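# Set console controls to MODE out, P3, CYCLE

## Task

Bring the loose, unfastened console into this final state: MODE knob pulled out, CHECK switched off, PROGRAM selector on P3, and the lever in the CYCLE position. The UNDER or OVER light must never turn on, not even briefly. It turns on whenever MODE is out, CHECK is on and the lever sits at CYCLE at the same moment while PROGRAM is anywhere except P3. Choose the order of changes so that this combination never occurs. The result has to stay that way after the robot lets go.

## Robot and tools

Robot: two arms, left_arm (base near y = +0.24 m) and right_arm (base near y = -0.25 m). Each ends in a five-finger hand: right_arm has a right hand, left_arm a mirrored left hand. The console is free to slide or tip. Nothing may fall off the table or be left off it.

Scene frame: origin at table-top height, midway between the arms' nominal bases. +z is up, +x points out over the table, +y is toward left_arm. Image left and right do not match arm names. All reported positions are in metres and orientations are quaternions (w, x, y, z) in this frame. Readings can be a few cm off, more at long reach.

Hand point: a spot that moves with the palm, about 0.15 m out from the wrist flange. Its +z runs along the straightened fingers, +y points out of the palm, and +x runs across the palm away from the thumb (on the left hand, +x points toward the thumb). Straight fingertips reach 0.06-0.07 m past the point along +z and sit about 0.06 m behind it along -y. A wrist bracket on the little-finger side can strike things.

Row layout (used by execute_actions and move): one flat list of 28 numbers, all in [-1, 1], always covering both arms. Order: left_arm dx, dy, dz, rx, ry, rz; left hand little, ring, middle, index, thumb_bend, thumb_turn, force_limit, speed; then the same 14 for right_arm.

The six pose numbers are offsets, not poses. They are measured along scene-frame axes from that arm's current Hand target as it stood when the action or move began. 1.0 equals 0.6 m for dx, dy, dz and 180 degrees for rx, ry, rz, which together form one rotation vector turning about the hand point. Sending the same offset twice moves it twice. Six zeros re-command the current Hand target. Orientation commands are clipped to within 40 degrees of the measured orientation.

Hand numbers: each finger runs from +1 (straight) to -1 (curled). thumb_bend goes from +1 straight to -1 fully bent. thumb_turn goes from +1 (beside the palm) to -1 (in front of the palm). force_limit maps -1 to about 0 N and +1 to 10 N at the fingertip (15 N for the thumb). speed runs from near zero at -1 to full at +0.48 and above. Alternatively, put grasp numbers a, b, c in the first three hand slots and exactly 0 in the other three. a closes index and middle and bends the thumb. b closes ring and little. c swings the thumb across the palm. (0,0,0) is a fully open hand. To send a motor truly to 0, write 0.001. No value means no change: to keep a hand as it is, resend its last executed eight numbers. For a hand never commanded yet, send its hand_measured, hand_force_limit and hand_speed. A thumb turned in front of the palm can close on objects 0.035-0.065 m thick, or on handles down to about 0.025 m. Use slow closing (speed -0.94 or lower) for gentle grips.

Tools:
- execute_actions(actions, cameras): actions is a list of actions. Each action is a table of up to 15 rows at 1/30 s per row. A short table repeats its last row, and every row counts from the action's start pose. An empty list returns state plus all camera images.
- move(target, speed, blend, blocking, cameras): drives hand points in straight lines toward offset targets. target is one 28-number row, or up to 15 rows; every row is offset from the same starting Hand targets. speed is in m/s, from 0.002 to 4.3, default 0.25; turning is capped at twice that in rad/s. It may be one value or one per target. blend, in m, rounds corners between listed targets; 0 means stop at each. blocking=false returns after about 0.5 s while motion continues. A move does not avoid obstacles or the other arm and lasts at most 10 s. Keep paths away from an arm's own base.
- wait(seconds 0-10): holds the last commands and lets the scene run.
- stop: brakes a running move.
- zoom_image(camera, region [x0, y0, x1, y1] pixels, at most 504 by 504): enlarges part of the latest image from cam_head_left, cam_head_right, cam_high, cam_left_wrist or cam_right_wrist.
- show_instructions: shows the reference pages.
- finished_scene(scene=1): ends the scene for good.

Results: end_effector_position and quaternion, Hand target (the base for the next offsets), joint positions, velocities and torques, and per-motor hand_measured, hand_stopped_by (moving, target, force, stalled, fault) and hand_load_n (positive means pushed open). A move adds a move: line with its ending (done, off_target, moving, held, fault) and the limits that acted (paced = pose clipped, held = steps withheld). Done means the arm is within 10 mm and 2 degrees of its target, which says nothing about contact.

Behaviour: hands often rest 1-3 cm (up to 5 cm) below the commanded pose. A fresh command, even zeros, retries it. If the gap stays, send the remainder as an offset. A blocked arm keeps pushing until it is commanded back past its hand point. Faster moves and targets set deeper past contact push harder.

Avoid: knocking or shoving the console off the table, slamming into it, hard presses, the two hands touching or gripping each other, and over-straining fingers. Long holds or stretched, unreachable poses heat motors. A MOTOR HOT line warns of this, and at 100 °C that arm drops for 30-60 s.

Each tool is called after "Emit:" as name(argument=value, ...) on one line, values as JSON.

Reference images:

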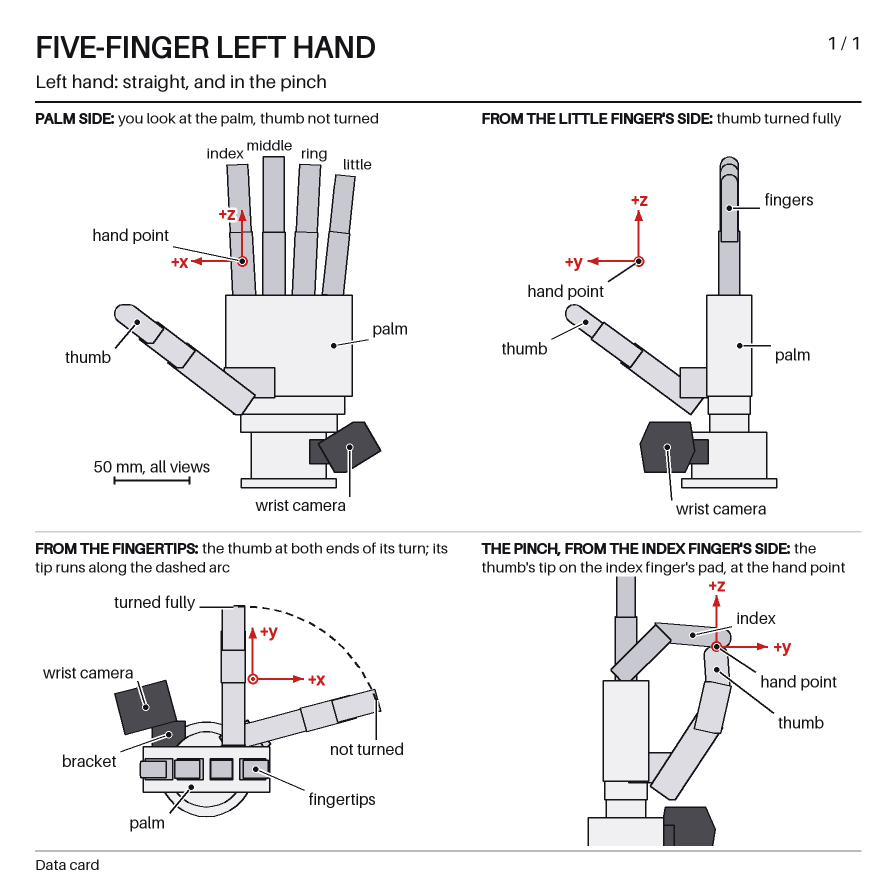

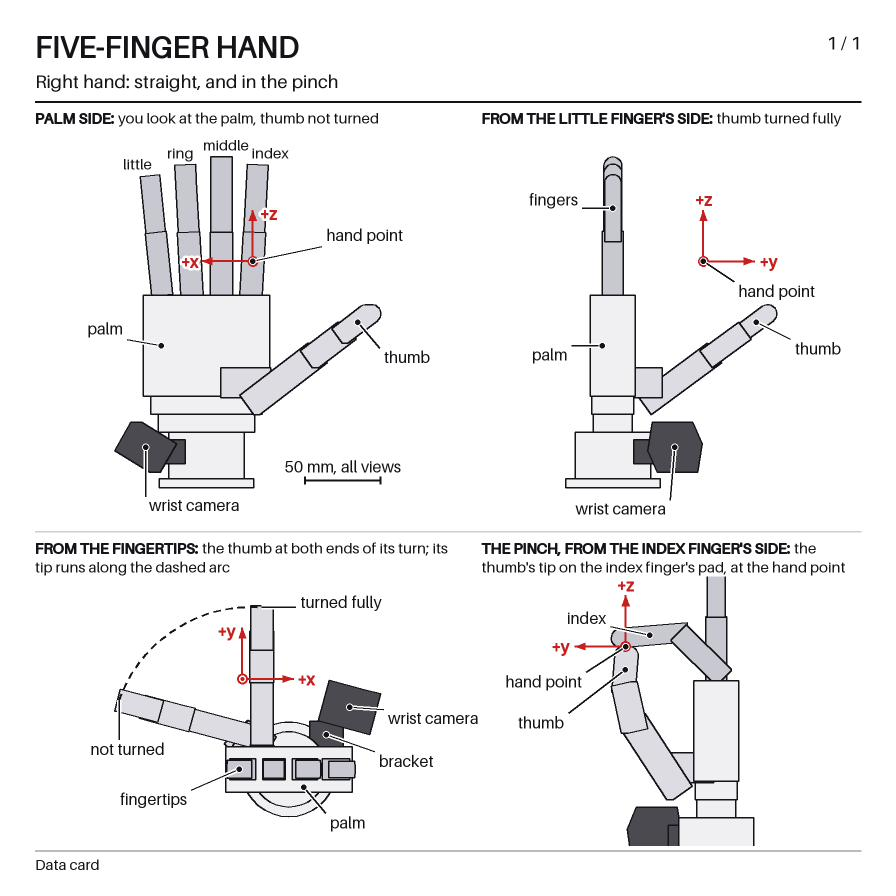

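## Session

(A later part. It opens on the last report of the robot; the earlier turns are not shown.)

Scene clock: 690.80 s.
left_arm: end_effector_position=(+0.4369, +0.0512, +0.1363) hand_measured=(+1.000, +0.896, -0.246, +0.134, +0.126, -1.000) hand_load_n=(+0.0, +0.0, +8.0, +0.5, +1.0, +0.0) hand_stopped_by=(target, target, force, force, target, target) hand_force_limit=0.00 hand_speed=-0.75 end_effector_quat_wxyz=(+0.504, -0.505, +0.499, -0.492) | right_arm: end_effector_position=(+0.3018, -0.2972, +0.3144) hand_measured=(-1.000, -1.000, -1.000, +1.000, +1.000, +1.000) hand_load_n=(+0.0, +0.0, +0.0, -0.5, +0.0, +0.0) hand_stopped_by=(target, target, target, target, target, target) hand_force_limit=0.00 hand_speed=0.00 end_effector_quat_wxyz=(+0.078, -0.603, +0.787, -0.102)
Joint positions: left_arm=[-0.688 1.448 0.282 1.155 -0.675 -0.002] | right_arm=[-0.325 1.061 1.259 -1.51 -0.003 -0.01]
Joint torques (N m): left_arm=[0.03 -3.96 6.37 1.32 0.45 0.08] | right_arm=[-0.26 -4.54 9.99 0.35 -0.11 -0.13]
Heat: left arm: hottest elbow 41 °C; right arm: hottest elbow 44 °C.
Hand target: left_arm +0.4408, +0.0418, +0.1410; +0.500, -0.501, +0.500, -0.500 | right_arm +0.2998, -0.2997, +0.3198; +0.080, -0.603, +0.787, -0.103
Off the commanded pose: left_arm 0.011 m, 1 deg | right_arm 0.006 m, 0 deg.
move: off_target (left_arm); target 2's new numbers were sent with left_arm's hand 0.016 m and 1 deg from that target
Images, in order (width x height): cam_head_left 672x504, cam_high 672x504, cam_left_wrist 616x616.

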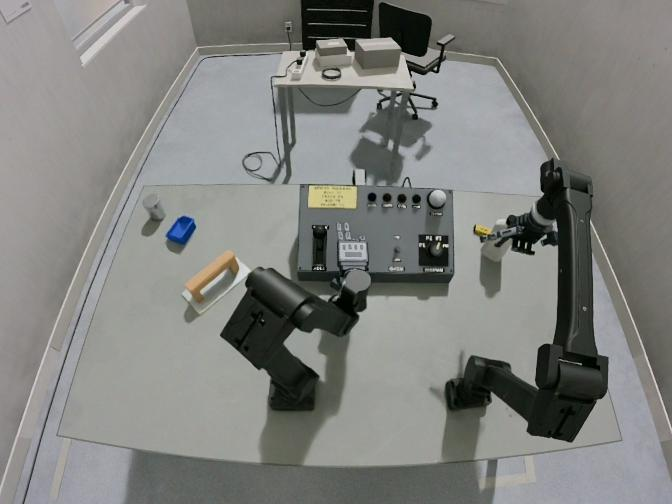

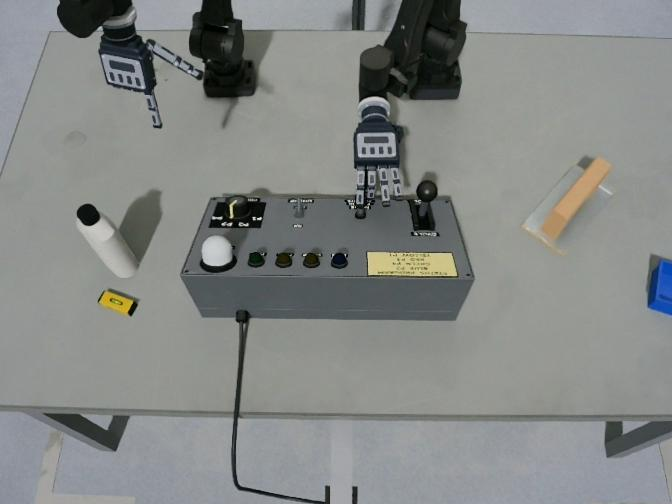

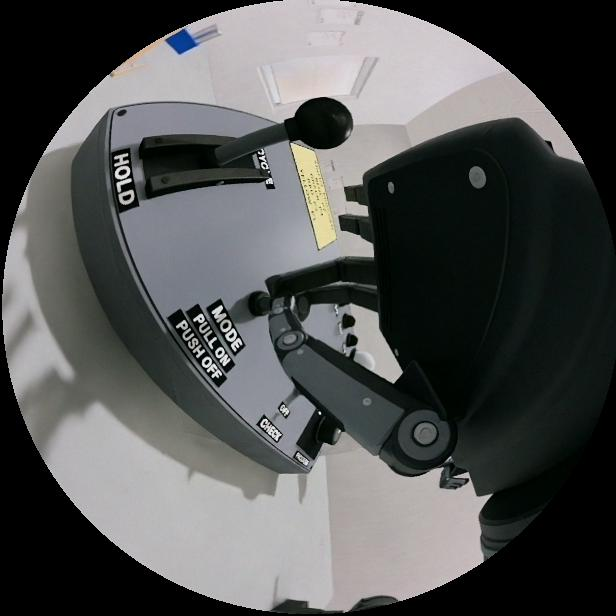

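Emit:
move(target=[[0,0,0,0,0,0, 0.25,0,1,0,0,0, 0,0, 0,0,0,0,0,0, -1,-1,-1,1,1,1, 0,0],[0.0,-0.018,0,0,0,0, 0.25,0,1,0,0,0, 0,0, 0,0,0,0,0,0, -1,-1,-1,1,1,1, 0,0]], speed=0.06, cameras=["cam_high","cam_left_wrist"])

Emit:
zoom_image(camera="cam_left_wrist", region=[180, 220, 340, 380])

Emit:
zoom_image(camera="cam_high", region=[330, 140, 450, 240])

Scene clock: 701.87 s.
left_arm: end_effector_position=(+0.4329, +0.0464, +0.1331) hand_measured=(+1.000, +0.962, +0.650, +0.500, +0.462, -1.000) hand_load_n=(+0.0, +0.0, +0.0, +0.0, +0.0, +0.0) hand_stopped_by=(target, target, target, target, target, target) hand_force_limit=0.00 hand_speed=0.00 end_effector_quat_wxyz=(+0.503, -0.505, +0.502, -0.490) | right_arm: end_effector_position=(+0.3018, -0.2972, +0.3144) hand_measured=(-1.000, -1.000, -1.000, +1.000, +1.000, +1.000) hand_load_n=(+0.0, +0.0, +0.0, +0.0, +0.0, +0.0) hand_stopped_by=(target, target, target, target, target, target) hand_force_limit=0.00 hand_speed=0.00 end_effector_quat_wxyz=(+0.078, -0.603, +0.787, -0.102)
Joint positions: left_arm=[-0.71 1.454 0.282 1.153 -0.694 -0.002] | right_arm=[-0.325 1.061 1.259 -1.51 -0.003 -0.01]
Joint torques (N m): left_arm=[-0.79 -3.31 7.68 1.13 0 0.06] | right_arm=[-0.32 -4.6 10 0.25 -0.11 -0.13]
Heat: left arm: hottest elbow 41 °C; right arm: hottest elbow 44 °C.
Hand target: left_arm +0.4407, +0.0309, +0.1411; +0.500, -0.501, +0.500, -0.500 | right_arm +0.2998, -0.2997, +0.3198; +0.080, -0.603, +0.787, -0.103
Off the commanded pose: left_arm 0.019 m, 1 deg | right_arm 0.006 m, 0 deg.
move: off_target (left_arm)
Images, in order (width x height): cam_high 672x504, cam_left_wrist 616x616.

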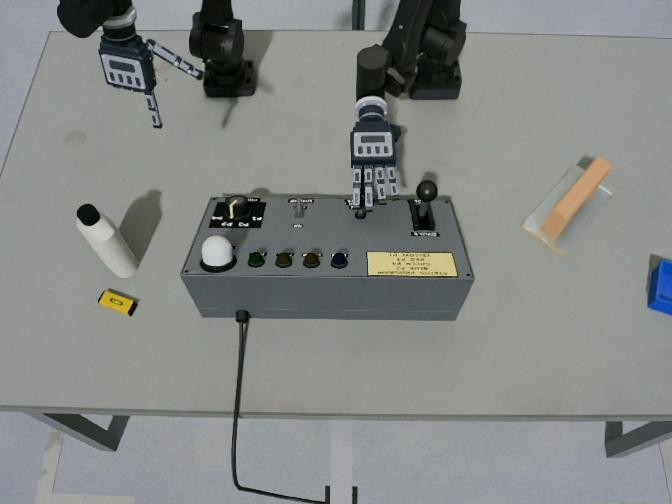

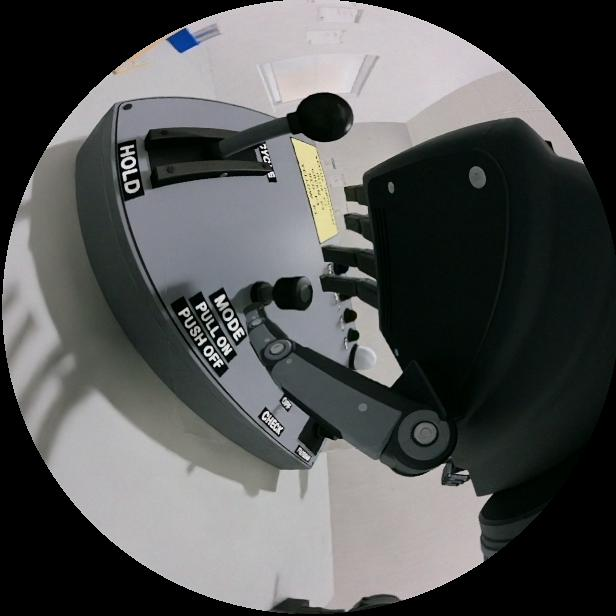

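Scaled by 3.150 from the camera's 616x616 image, which has a finer 880x880 frame.

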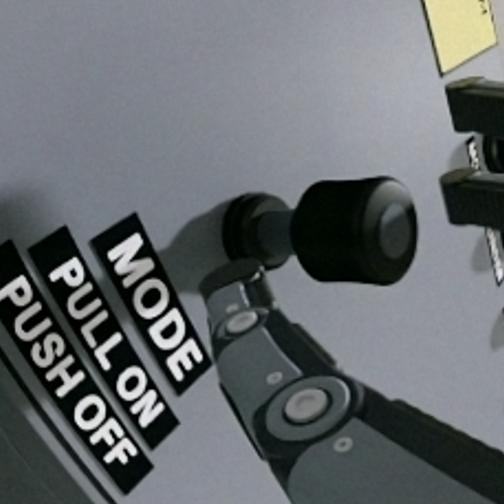

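Scaled by 4.200.

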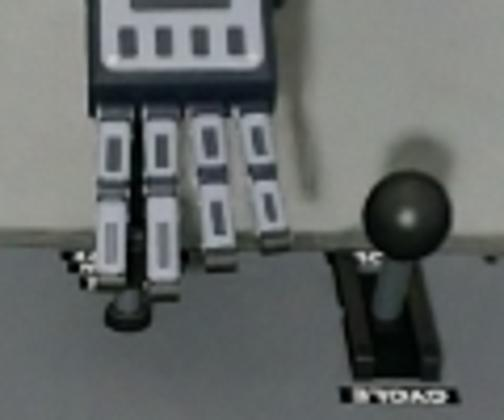

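Emit:
move(target=[[0.011,-0.003,0.011,0,0,0, 0.25,0,1,0,0,0, 0,0, 0,0,0,0,0,0, -1,-1,-1,1,1,1, 0,0],[0.011,-0.003,0.011,0,0,0, 0.7,0,1,0,0,0, 0,-0.75, 0,0,0,0,0,0, -1,-1,-1,1,1,1, 0,0]], speed=0.05, cameras=["cam_head_left","cam_high","cam_left_wrist"])

Emit:
zoom_image(camera="cam_left_wrist", region=[180, 220, 340, 380])

Emit:
zoom_image(camera="cam_high", region=[330, 140, 450, 240])

Scene clock: 718.57 s.
left_arm: end_effector_position=(+0.4406, +0.0364, +0.1361) hand_measured=(+1.000, +0.896, +0.100, -0.072, +0.182, -1.000) hand_load_n=(+0.0, +0.0, +6.0, +3.5, +8.0, -2.0) hand_stopped_by=(target, target, force, force, force, target) hand_force_limit=0.00 hand_speed=-0.75 end_effector_quat_wxyz=(+0.498, -0.501, +0.509, -0.491) | right_arm: end_effector_position=(+0.3018, -0.2972, +0.3144) hand_measured=(-1.000, -1.000, -1.000, +1.000, +1.000, +1.000) hand_load_n=(+0.0, +0.0, +0.0, +0.0, +0.0, +0.0) hand_stopped_by=(target, target, target, target, target, target) hand_force_limit=0.00 hand_speed=0.00 end_effector_quat_wxyz=(+0.078, -0.603, +0.787, -0.102)
Joint positions: left_arm=[-0.71 1.454 0.313 1.114 -0.678 -0.002] | right_arm=[-0.325 1.061 1.259 -1.51 -0.003 -0.01]
Joint torques (N m): left_arm=[-0.5 -5.36 6.97 1.36 -0.19 0.09] | right_arm=[-0.26 -4.48 10 0.32 -0.12 -0.14]
Heat: left arm: hottest elbow 41 °C; right arm: hottest elbow 44 °C.
Hand target: left_arm +0.4473, +0.0291, +0.1476; +0.500, -0.501, +0.500, -0.500 | right_arm +0.2998, -0.2997, +0.3198; +0.080, -0.603, +0.787, -0.103
Off the commanded pose: left_arm 0.015 m, 1 deg | right_arm 0.006 m, 0 deg.
move: off_target (left_arm); target 2's new numbers were sent with left_arm's hand 0.022 m and 2 deg from that target
Images, in order (width x height): cam_head_left 672x504, cam_high 672x504, cam_left_wrist 616x616.

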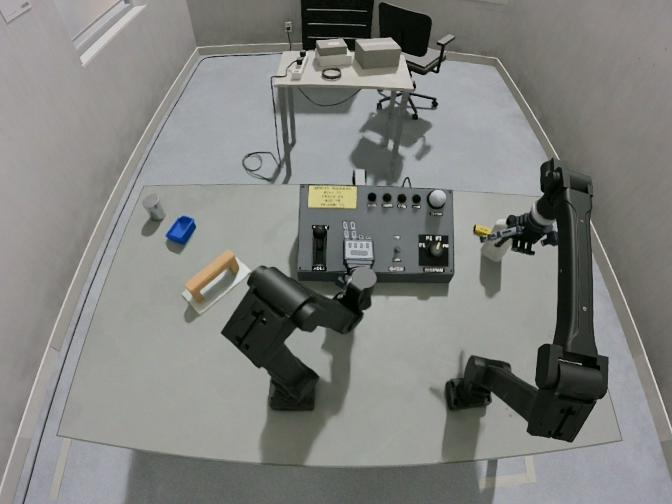

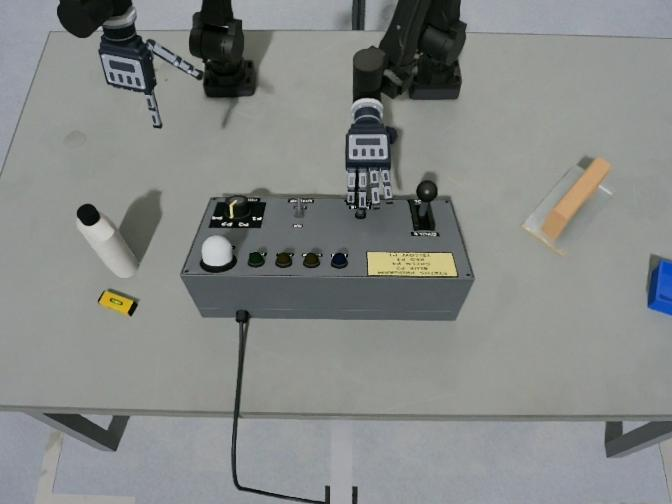

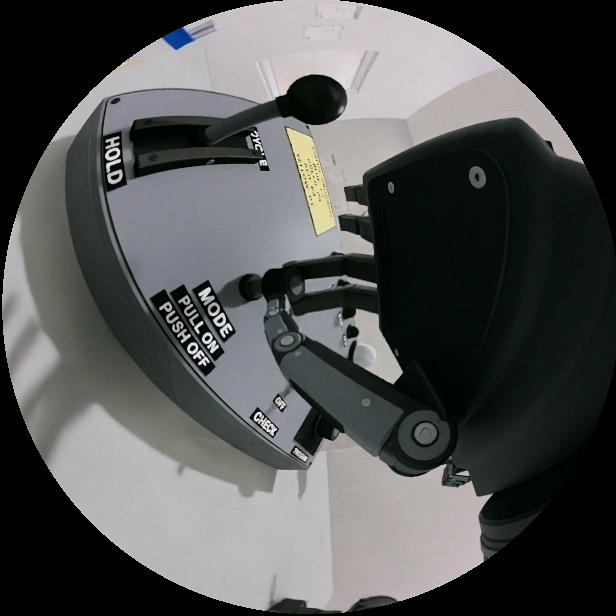

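Scaled by 3.150 from the camera's 616x616 image, which has a finer 880x880 frame.

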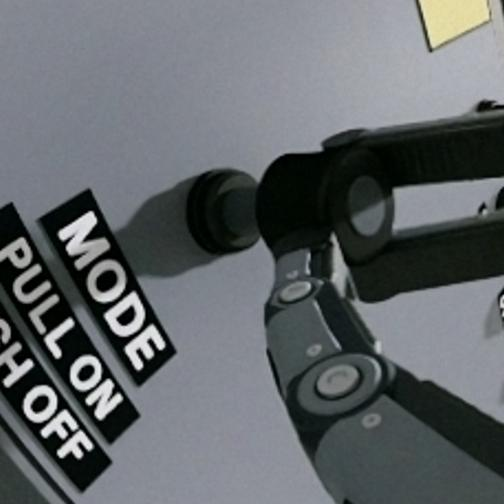

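Scaled by 4.200.

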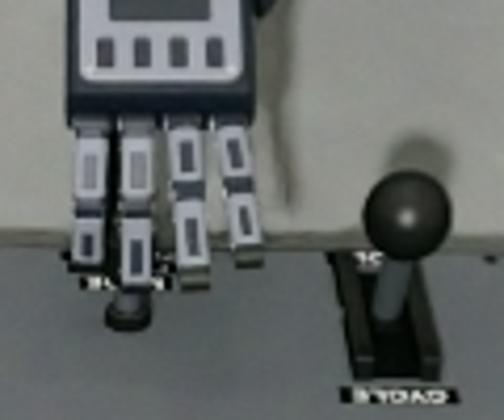

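Emit:
move(target=[-0.03,0.005,0.058,0,0,0, 0.7,0,1,0,0,0, 0,-0.75, 0,0,0,0,0,0, -1,-1,-1,1,1,1, 0,0], speed=0.05, cameras=["cam_head_left","cam_high","cam_left_wrist"])

Emit:
zoom_image(camera="cam_left_wrist", region=[180, 220, 340, 380])

Emit:
zoom_image(camera="cam_high", region=[330, 140, 450, 240])

Scene clock: 727.40 s.
left_arm: end_effector_position=(+0.4304, +0.0407, +0.1735) hand_measured=(+1.000, +0.896, +0.100, -0.072, +0.180, -1.000) hand_load_n=(+0.0, +0.0, +0.0, +0.0, +0.0, +0.0) hand_stopped_by=(target, target, force, force, force, target) hand_force_limit=0.00 hand_speed=-0.75 end_effector_quat_wxyz=(+0.502, -0.506, +0.501, -0.491) | right_arm: end_effector_position=(+0.3018, -0.2972, +0.3144) hand_measured=(-1.000, -1.000, -1.000, +1.000, +1.000, +1.000) hand_load_n=(+0.0, +0.0, +0.0, +0.0, +0.0, +0.0) hand_stopped_by=(target, target, target, target, target, target) hand_force_limit=0.00 hand_speed=0.00 end_effector_quat_wxyz=(+0.078, -0.603, +0.787, -0.102)
Joint positions: left_arm=[-0.732 1.261 0.317 0.926 -0.717 -0.005] | right_arm=[-0.325 1.061 1.259 -1.51 -0.003 -0.01]
Joint torques (N m): left_arm=[-0.5 -3.72 7.05 1.11 0.03 0.13] | right_arm=[-0.15 -4.54 10.02 0.38 -0.1 -0.16]
Heat: left arm: hottest elbow 41 °C; right arm: hottest elbow 44 °C.
Hand target: left_arm +0.4293, +0.0322, +0.1824; +0.500, -0.501, +0.499, -0.500 | right_arm +0.2998, -0.2997, +0.3198; +0.080, -0.603, +0.787, -0.103
Off the commanded pose: left_arm 0.012 m, 1 deg | right_arm 0.006 m, 0 deg.
move: off_target (left_arm)
Images, in order (width x height): cam_head_left 672x504, cam_high 672x504, cam_left_wrist 616x616.

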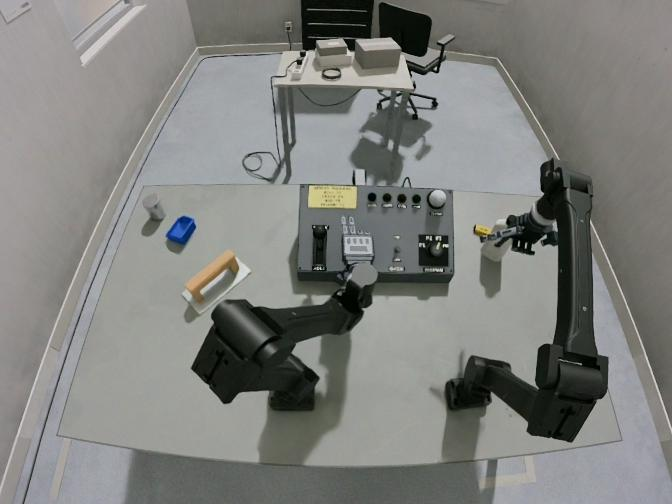

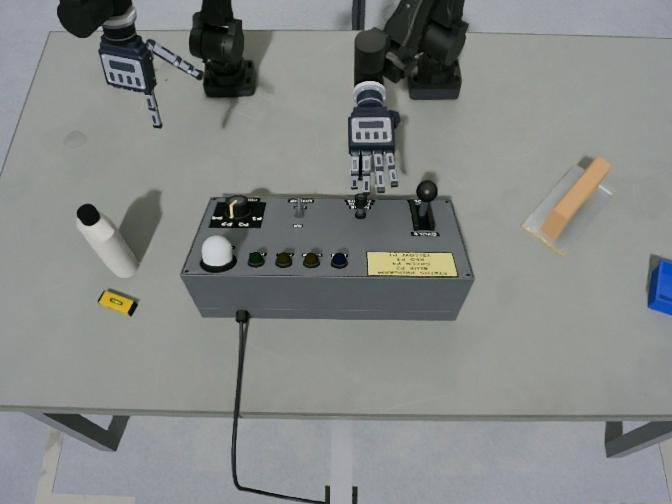

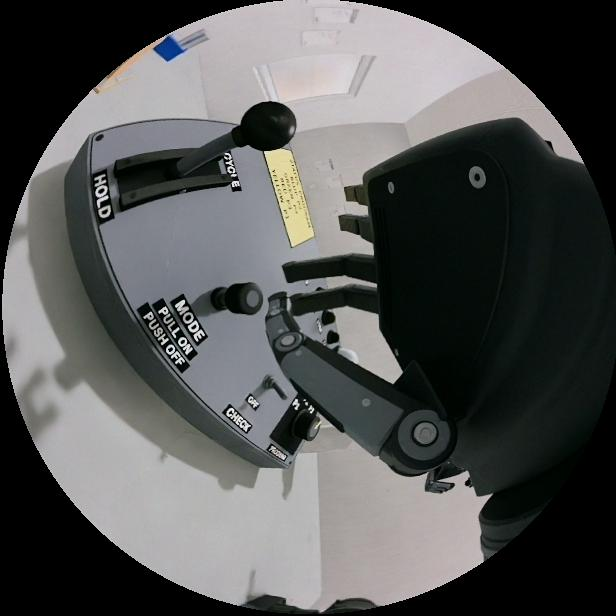

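Scaled by 3.150 from the camera's 616x616 image, which has a finer 880x880 frame.

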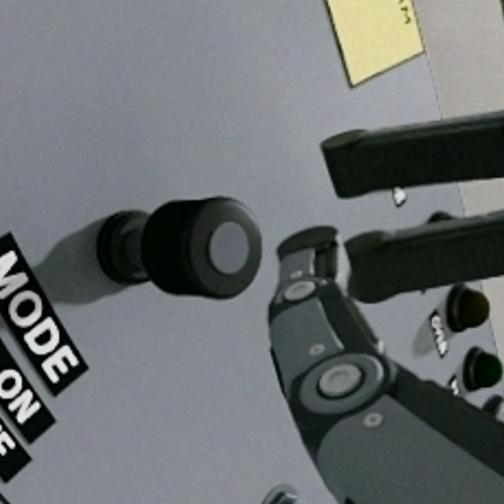

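Scaled by 4.200.

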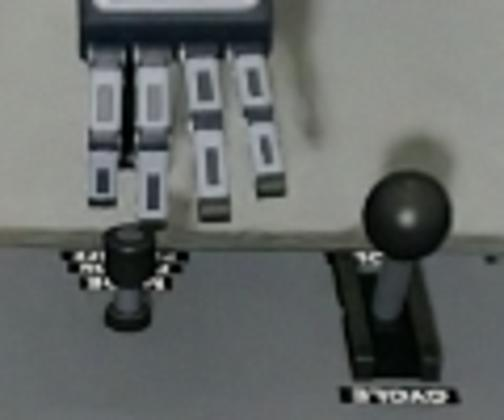

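Emit:
move(target=[[0,0,0,0,0,0, 0.25,0,1,0,0,0, 0,0, 0,0,0,0,0,0, -1,-1,-1,1,1,1, 0,0],[0.008,0.02,-0.037,0,0,0, 0.25,0,1,0,0,0, 0,0, 0,0,0,0,0,0, -1,-1,-1,1,1,1, 0,0],[0.018,0.02,-0.092,0,0,0, 0.25,0,1,0,0,0, 0,0, 0,0,0,0,0,0, -1,-1,-1,1,1,1, 0,0]], speed=0.06, cameras=["cam_high","cam_left_wrist"])

Emit:
zoom_image(camera="cam_left_wrist", region=[180, 220, 340, 380])

Emit:
zoom_image(camera="cam_high", region=[330, 140, 450, 240])

Scene clock: 749.63 s.
left_arm: end_effector_position=(+0.4367, +0.0370, +0.1278) hand_measured=(+1.000, +0.962, +0.650, +0.500, +0.462, -1.000) hand_load_n=(+0.0, +0.0, +0.0, +0.0, +0.0, +0.0) hand_stopped_by=(target, target, target, target, target, target) hand_force_limit=0.00 hand_speed=0.00 end_effector_quat_wxyz=(+0.495, -0.498, +0.505, -0.502) | right_arm: end_effector_position=(+0.3018, -0.2972, +0.3144) hand_measured=(-1.000, -1.000, -1.000, +1.000, +1.000, +1.000) hand_load_n=(+0.0, +0.0, +0.0, +0.0, +0.0, +0.0) hand_stopped_by=(target, target, target, target, target, target) hand_force_limit=0.00 hand_speed=0.00 end_effector_quat_wxyz=(+0.078, -0.603, +0.787, -0.102)
Joint positions: left_arm=[-0.708 1.51 0.291 1.211 -0.663 -0.005] | right_arm=[-0.325 1.061 1.259 -1.51 -0.003 -0.01]
Joint torques (N m): left_arm=[0.85 -3.43 3.93 1.95 0.14 0.09] | right_arm=[0.09 -4.6 9.98 0.31 -0.12 -0.15]
Heat: left arm: hottest elbow 41 °C; right arm: hottest elbow 45 °C.
Hand target: left_arm +0.4402, +0.0441, +0.1273; +0.500, -0.501, +0.499, -0.500 | right_arm +0.2998, -0.2997, +0.3198; +0.080, -0.603, +0.787, -0.103
Off the commanded pose: left_arm 0.008 m, 1 deg | right_arm 0.006 m, 0 deg.
move: done
Images, in order (width x height): cam_high 672x504, cam_left_wrist 616x616.

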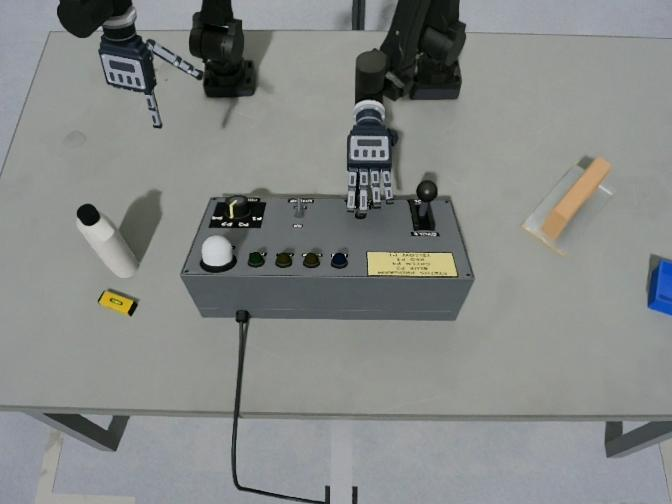

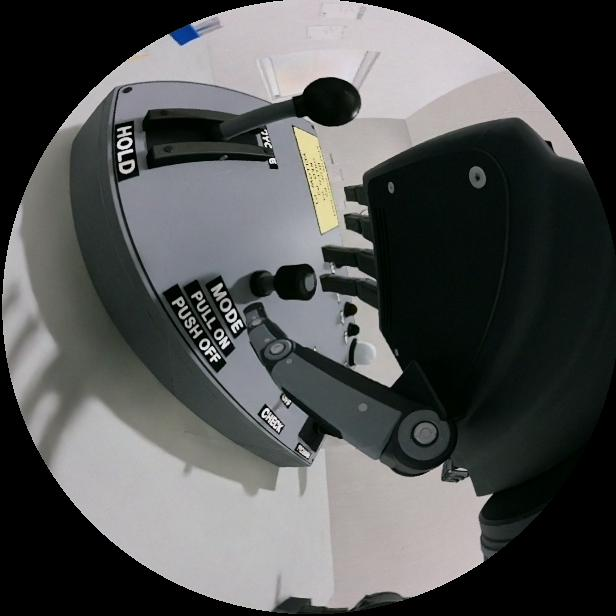

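Scaled by 3.150 from the camera's 616x616 image, which has a finer 880x880 frame.

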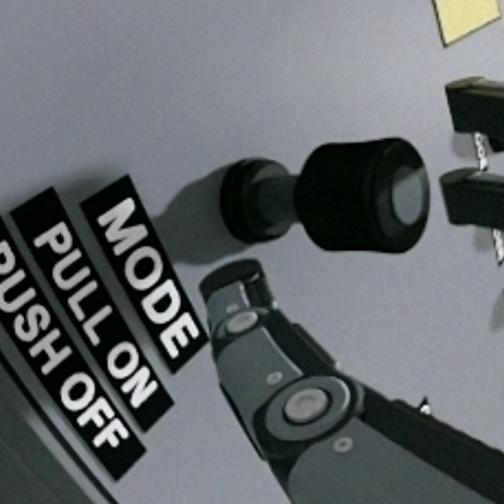

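Scaled by 4.200.

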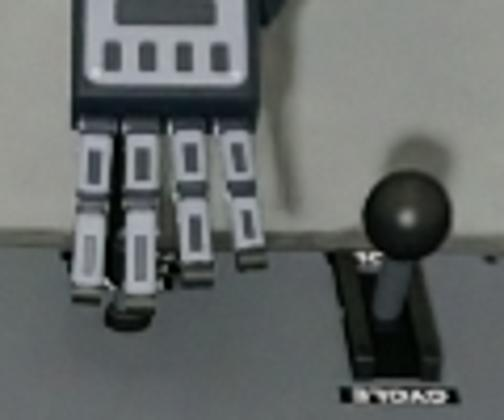

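Emit:
move(target=[[0.005,0.018,0,0,0,0, 0.25,0,1,0,0,0, 0,0, 0,0,0,0,0,0, -1,-1,-1,1,1,1, 0,0],[0.005,0.018,0,0,0,0, 0.75,0,1,0,0,0, 0.5,-0.75, 0,0,0,0,0,0, -1,-1,-1,1,1,1, 0,0]], speed=0.05, cameras=["cam_high","cam_left_wrist"])

Emit:
zoom_image(camera="cam_left_wrist", region=[180, 220, 340, 380])

Emit:
zoom_image(camera="cam_high", region=[330, 140, 450, 240])

Scene clock: 758.27 s.
left_arm: end_effector_position=(+0.4424, +0.0517, +0.1273) hand_measured=(+1.000, +0.888, -0.246, +0.112, +0.094, -1.000) hand_load_n=(+0.0, +0.0, +9.5, +6.5, +8.0, -1.5) hand_stopped_by=(target, target, force, force, target, target) hand_force_limit=0.50 hand_speed=-0.75 end_effector_quat_wxyz=(+0.498, -0.501, +0.500, -0.501) | right_arm: end_effector_position=(+0.3018, -0.2972, +0.3144) hand_measured=(-1.000, -1.000, -1.000, +1.000, +1.000, +1.000) hand_load_n=(+0.0, +0.0, +0.0, +0.0, +0.0, +0.0) hand_stopped_by=(target, target, target, target, target, target) hand_force_limit=0.00 hand_speed=0.00 end_effector_quat_wxyz=(+0.078, -0.603, +0.787, -0.102)
Joint positions: left_arm=[-0.66 1.51 0.281 1.225 -0.627 -0.005] | right_arm=[-0.325 1.061 1.259 -1.51 -0.003 -0.01]
Joint torques (N m): left_arm=[1.08 -4.07 3.96 1.92 0.22 0.07] | right_arm=[-0.03 -4.6 9.94 0.31 -0.11 -0.12]
Heat: left arm: hottest elbow 40 °C; right arm: hottest elbow 45 °C.
Hand target: left_arm +0.4431, +0.0549, +0.1271; +0.500, -0.501, +0.500, -0.500 | right_arm +0.2998, -0.2997, +0.3198; +0.080, -0.603, +0.787, -0.103
Off the commanded pose: left_arm 0.003 m, 0 deg | right_arm 0.006 m, 0 deg.
move: done
Images, in order (width x height): cam_high 672x504, cam_left_wrist 616x616.

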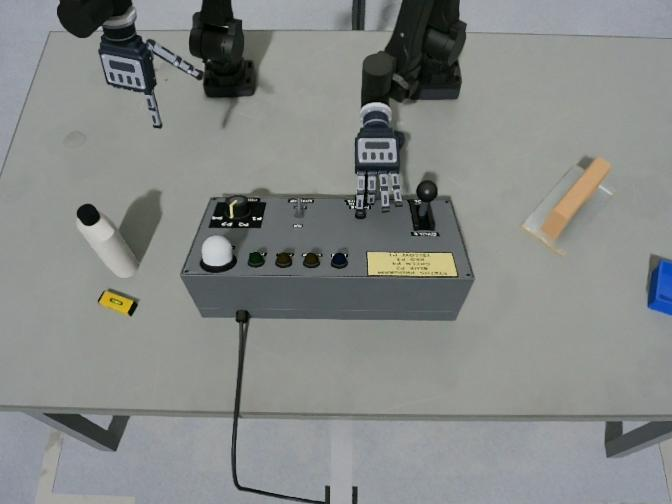

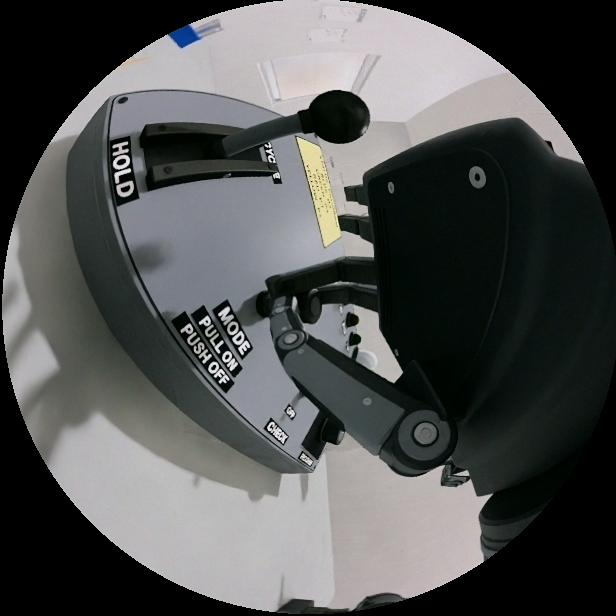

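Scaled by 3.150 from the camera's 616x616 image, which has a finer 880x880 frame.

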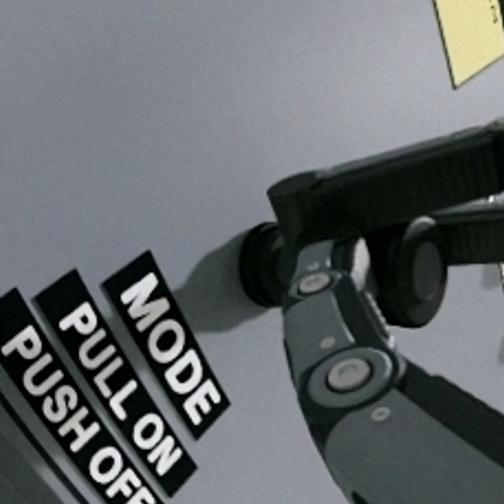

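Scaled by 4.200.

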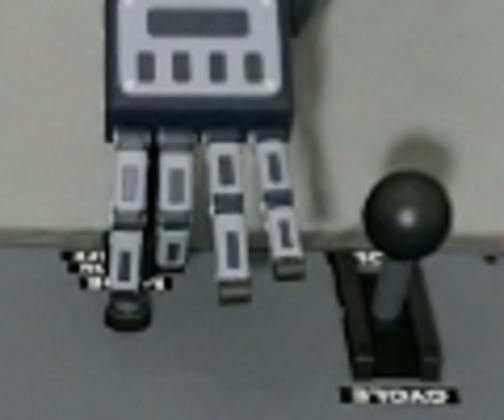

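Emit:
move(target=[-0.022,0,0.047,0,0,0, 0.75,0,1,0,0,0, 0.5,-0.75, 0,0,0,0,0,0, -1,-1,-1,1,1,1, 0,0], speed=0.04, cameras=["cam_head_left","cam_high","cam_left_wrist"])

Emit:
zoom_image(camera="cam_left_wrist", region=[180, 220, 340, 380])

Emit:
zoom_image(camera="cam_high", region=[330, 140, 450, 240])

Scene clock: 767.27 s.
left_arm: end_effector_position=(+0.4339, +0.0610, +0.1516) hand_measured=(+1.000, +0.888, -0.246, +0.112, +0.094, -1.000) hand_load_n=(+0.0, +0.0, +10.0, +0.0, +6.0, -0.5) hand_stopped_by=(target, target, force, force, target, target) hand_force_limit=0.50 hand_speed=-0.75 end_effector_quat_wxyz=(+0.502, -0.506, +0.497, -0.495) | right_arm: end_effector_position=(+0.3018, -0.2972, +0.3144) hand_measured=(-1.000, -1.000, -1.000, +1.000, +1.000, +1.000) hand_load_n=(+0.0, +0.0, +0.0, +0.0, +0.0, +0.0) hand_stopped_by=(target, target, target, target, target, target) hand_force_limit=0.00 hand_speed=0.00 end_effector_quat_wxyz=(+0.078, -0.603, +0.787, -0.102)
Joint positions: left_arm=[-0.663 1.348 0.268 1.072 -0.649 -0.005] | right_arm=[-0.325 1.061 1.259 -1.51 -0.003 -0.01]
Joint torques (N m): left_arm=[-1.08 -4.95 5.01 1.46 0.02 0.17] | right_arm=[-0.09 -4.89 10.03 0.28 -0.11 -0.15]
Heat: left arm: hottest elbow 40 °C; right arm: hottest elbow 45 °C.
Hand target: left_arm +0.4298, +0.0549, +0.1553; +0.500, -0.501, +0.500, -0.500 | right_arm +0.2998, -0.2997, +0.3198; +0.080, -0.603, +0.787, -0.103
Off the commanded pose: left_arm 0.008 m, 1 deg | right_arm 0.006 m, 0 deg.
move: done
Images, in order (width x height): cam_head_left 672x504, cam_high 672x504, cam_left_wrist 616x616.

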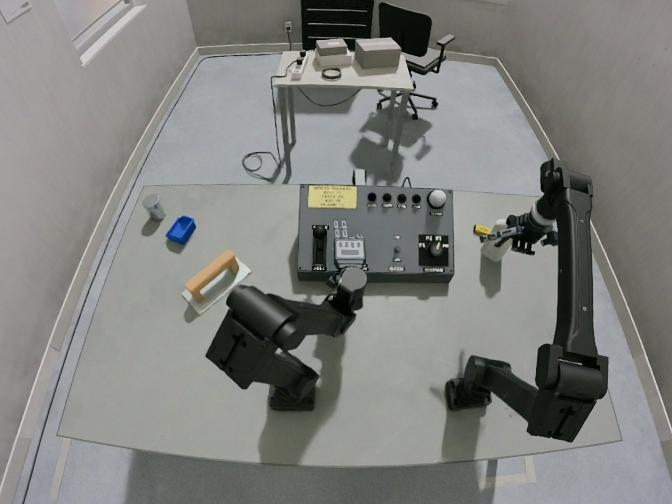

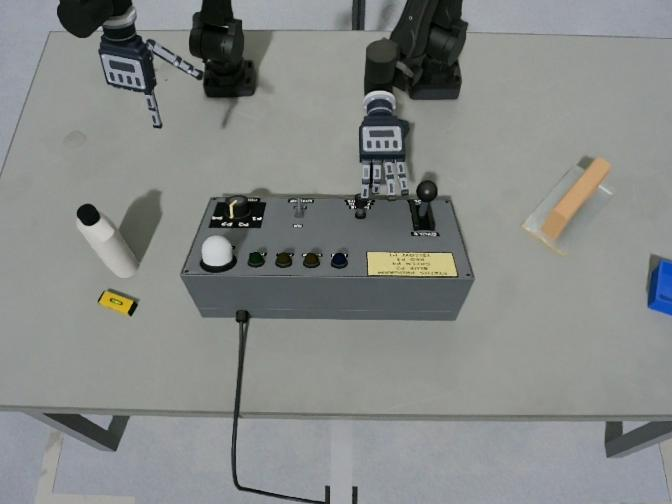

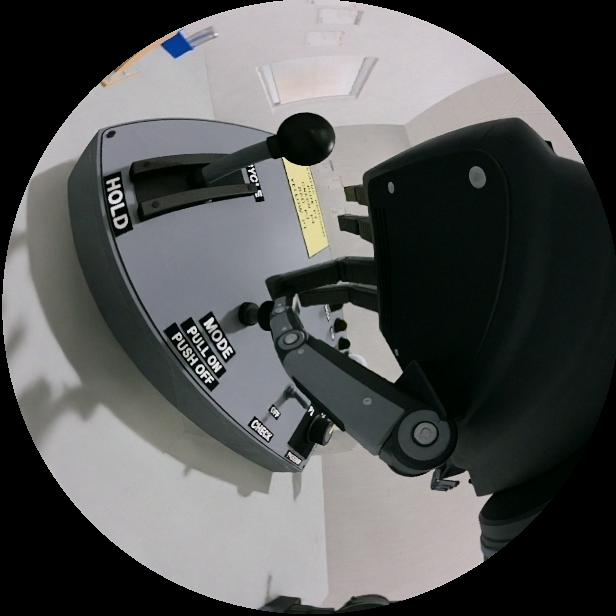

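Scaled by 3.150 from the camera's 616x616 image, which has a finer 880x880 frame.

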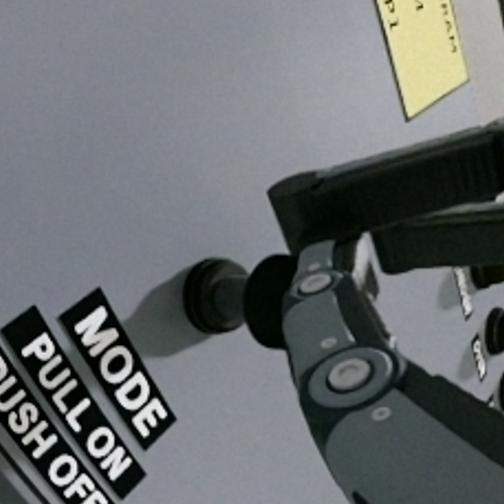

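Scaled by 4.200.

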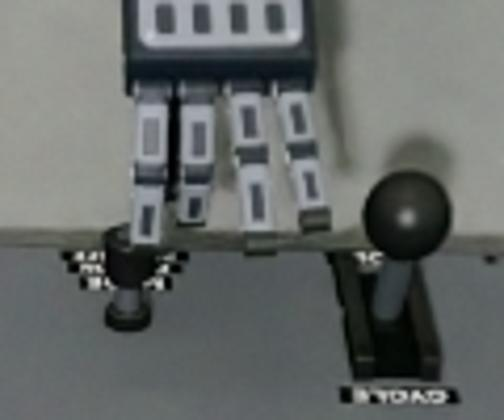

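Emit:
move(target=[[0,0,0.035,0,0,0, 0.75,0,1,0,0,0, 0.5,-0.75, 0,0,0,0,0,0, -1,-1,-1,1,1,1, 0,0],[0.01,-0.023,0.03,0,0,0, 0.25,0,1,0,0,0, 0.5,0, 0,0,0,0,0,0, -1,-1,-1,1,1,1, 0,0],[0.018,-0.023,-0.046,0,0,0, 0.25,0,1,0,0,0, 0.5,0, 0,0,0,0,0,0, -1,-1,-1,1,1,1, 0,0]], speed=0.07, cameras=["cam_high","cam_left_wrist"])

Emit:
zoom_image(camera="cam_left_wrist", region=[180, 220, 340, 380])

Emit:
zoom_image(camera="cam_high", region=[330, 140, 450, 240])

Scene clock: 783.33 s.
left_arm: end_effector_position=(+0.4340, +0.0494, +0.1197) hand_measured=(+1.000, +0.962, +0.650, +0.500, +0.462, -1.000) hand_load_n=(+0.0, +0.0, +0.0, -0.5, +0.0, +0.0) hand_stopped_by=(target, target, target, target, target, target) hand_force_limit=0.50 hand_speed=0.00 end_effector_quat_wxyz=(+0.499, -0.505, +0.507, -0.489) | right_arm: end_effector_position=(+0.3018, -0.2972, +0.3144) hand_measured=(-1.000, -1.000, -1.000, +1.000, +1.000, +1.000) hand_load_n=(+0.0, +0.0, +0.0, +0.0, +0.0, +0.0) hand_stopped_by=(target, target, target, target, target, target) hand_force_limit=0.00 hand_speed=0.00 end_effector_quat_wxyz=(+0.078, -0.603, +0.787, -0.102)
Joint positions: left_arm=[-0.693 1.51 0.274 1.205 -0.669 -0.005] | right_arm=[-0.325 1.061 1.259 -1.51 -0.003 -0.01]
Joint torques (N m): left_arm=[-0.38 -3.66 5.97 2.06 0.14 0.11] | right_arm=[-0.32 -4.54 10.06 0.31 -0.11 -0.13]
Heat: left arm: hottest elbow 40 °C; right arm: hottest elbow 45 °C.
Hand target: left_arm +0.4407, +0.0413, +0.1276; +0.500, -0.501, +0.500, -0.500 | right_arm +0.2998, -0.2997, +0.3198; +0.080, -0.603, +0.787, -0.103
Off the commanded pose: left_arm 0.013 m, 2 deg | right_arm 0.006 m, 0 deg.
move: off_target (left_arm); target 2's new numbers were sent with left_arm's hand 0.027 m and 3 deg from that target
Images, in order (width x height): cam_high 672x504, cam_left_wrist 616x616.

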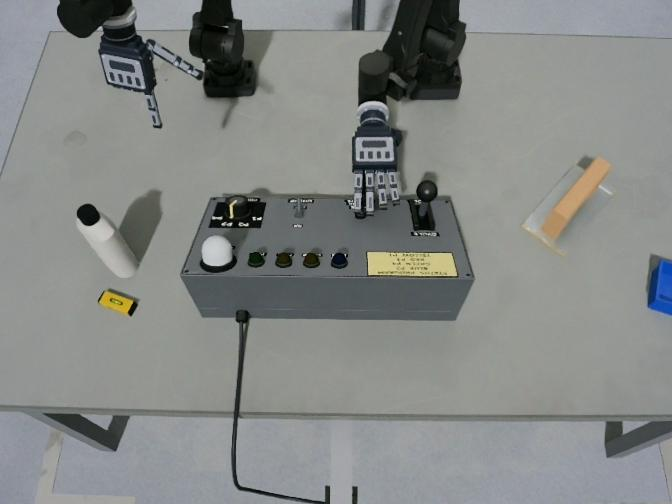

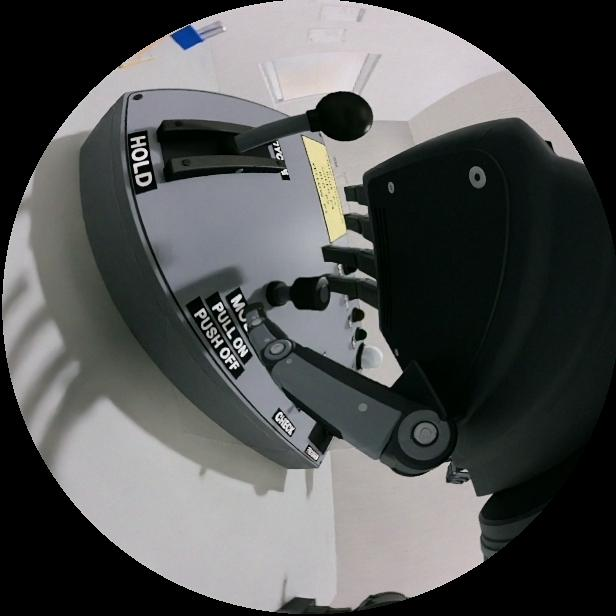

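Scaled by 3.150 from the camera's 616x616 image, which has a finer 880x880 frame.

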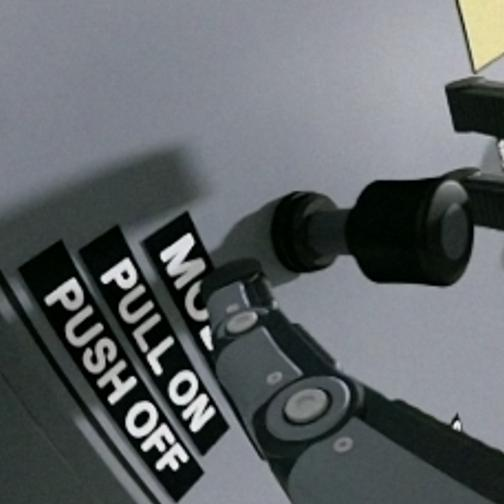

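Scaled by 4.200.

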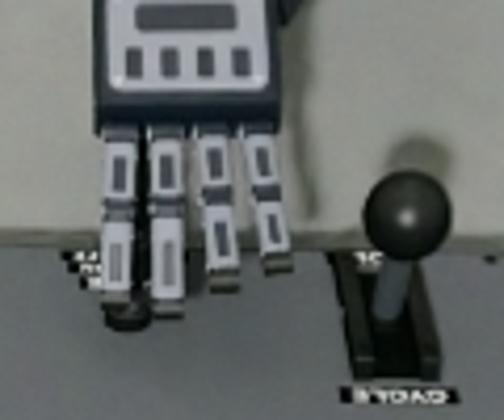

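Emit:
move(target=[[0.012,-0.009,0.011,0,0,0, 0.25,0,1,0,0,0, 0.5,0, 0,0,0,0,0,0, -1,-1,-1,1,1,1, 0,0]], speed=0.05, cameras=["cam_high","cam_left_wrist"])

Emit:
zoom_image(camera="cam_left_wrist", region=[180, 220, 340, 380])

Emit:
zoom_image(camera="cam_high", region=[330, 140, 450, 240])

Scene clock: 790.63 s.
left_arm: end_effector_position=(+0.4386, +0.0458, +0.1216) hand_measured=(+1.000, +0.962, +0.650, +0.500, +0.462, -1.000) hand_load_n=(+0.0, +0.0, +0.0, +0.0, +0.0, +0.0) hand_stopped_by=(target, target, target, target, target, target) hand_force_limit=0.50 hand_speed=0.00 end_effector_quat_wxyz=(+0.499, -0.505, +0.508, -0.488) | right_arm: end_effector_position=(+0.3018, -0.2972, +0.3144) hand_measured=(-1.000, -1.000, -1.000, +1.000, +1.000, +1.000) hand_load_n=(+0.0, +0.0, +0.0, +0.0, +0.0, +0.0) hand_stopped_by=(target, target, target, target, target, target) hand_force_limit=0.00 hand_speed=0.00 end_effector_quat_wxyz=(+0.078, -0.603, +0.787, -0.102)
Joint positions: left_arm=[-0.693 1.51 0.291 1.188 -0.669 -0.005] | right_arm=[-0.325 1.061 1.259 -1.51 -0.003 -0.01]
Joint torques (N m): left_arm=[0.03 -4.89 6.87 1.16 0.11 0.15] | right_arm=[-0.32 -4.48 10.02 0.36 -0.12 -0.13]
Heat: left arm: hottest elbow 41 °C; right arm: hottest elbow 45 °C.
Hand target: left_arm +0.4480, +0.0358, +0.1345; +0.500, -0.501, +0.499, -0.500 | right_arm +0.2998, -0.2997, +0.3198; +0.080, -0.603, +0.787, -0.103
Off the commanded pose: left_arm 0.019 m, 2 deg | right_arm 0.006 m, 0 deg.
move: off_target (left_arm)
Images, in order (width x height): cam_high 672x504, cam_left_wrist 616x616.

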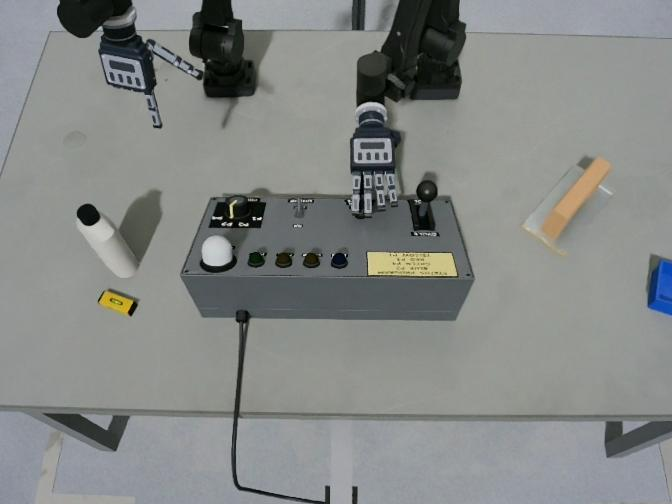

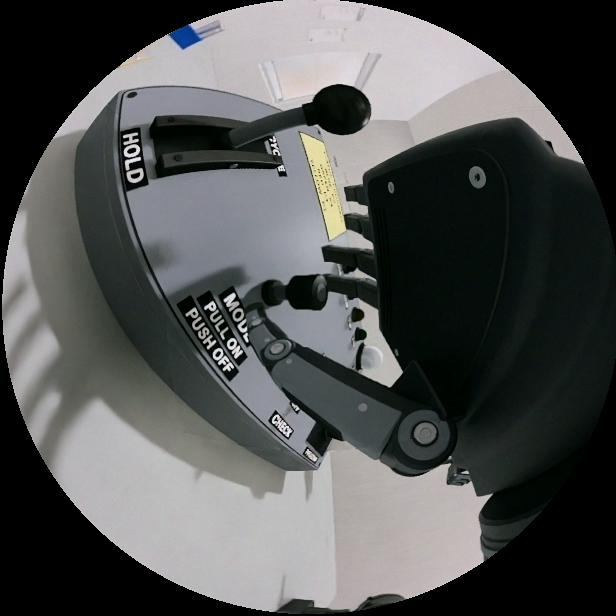

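Scaled by 3.150 from the camera's 616x616 image, which has a finer 880x880 frame.

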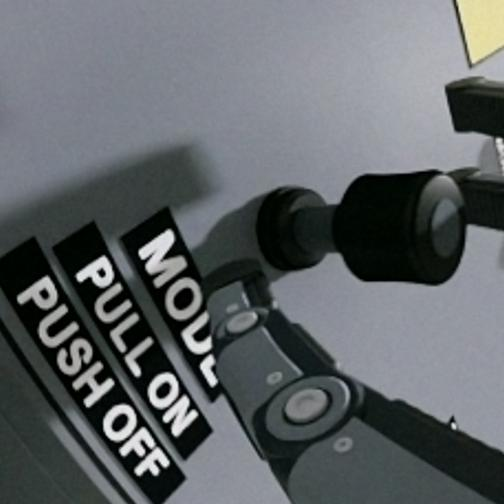

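Scaled by 4.200.

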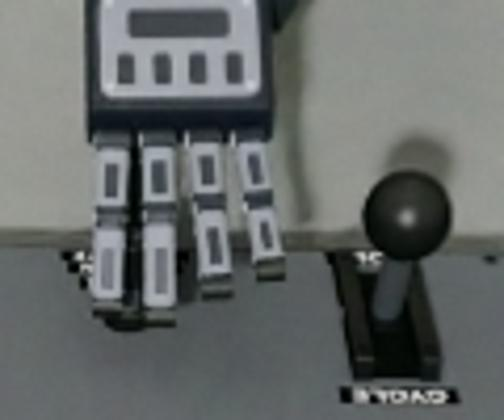

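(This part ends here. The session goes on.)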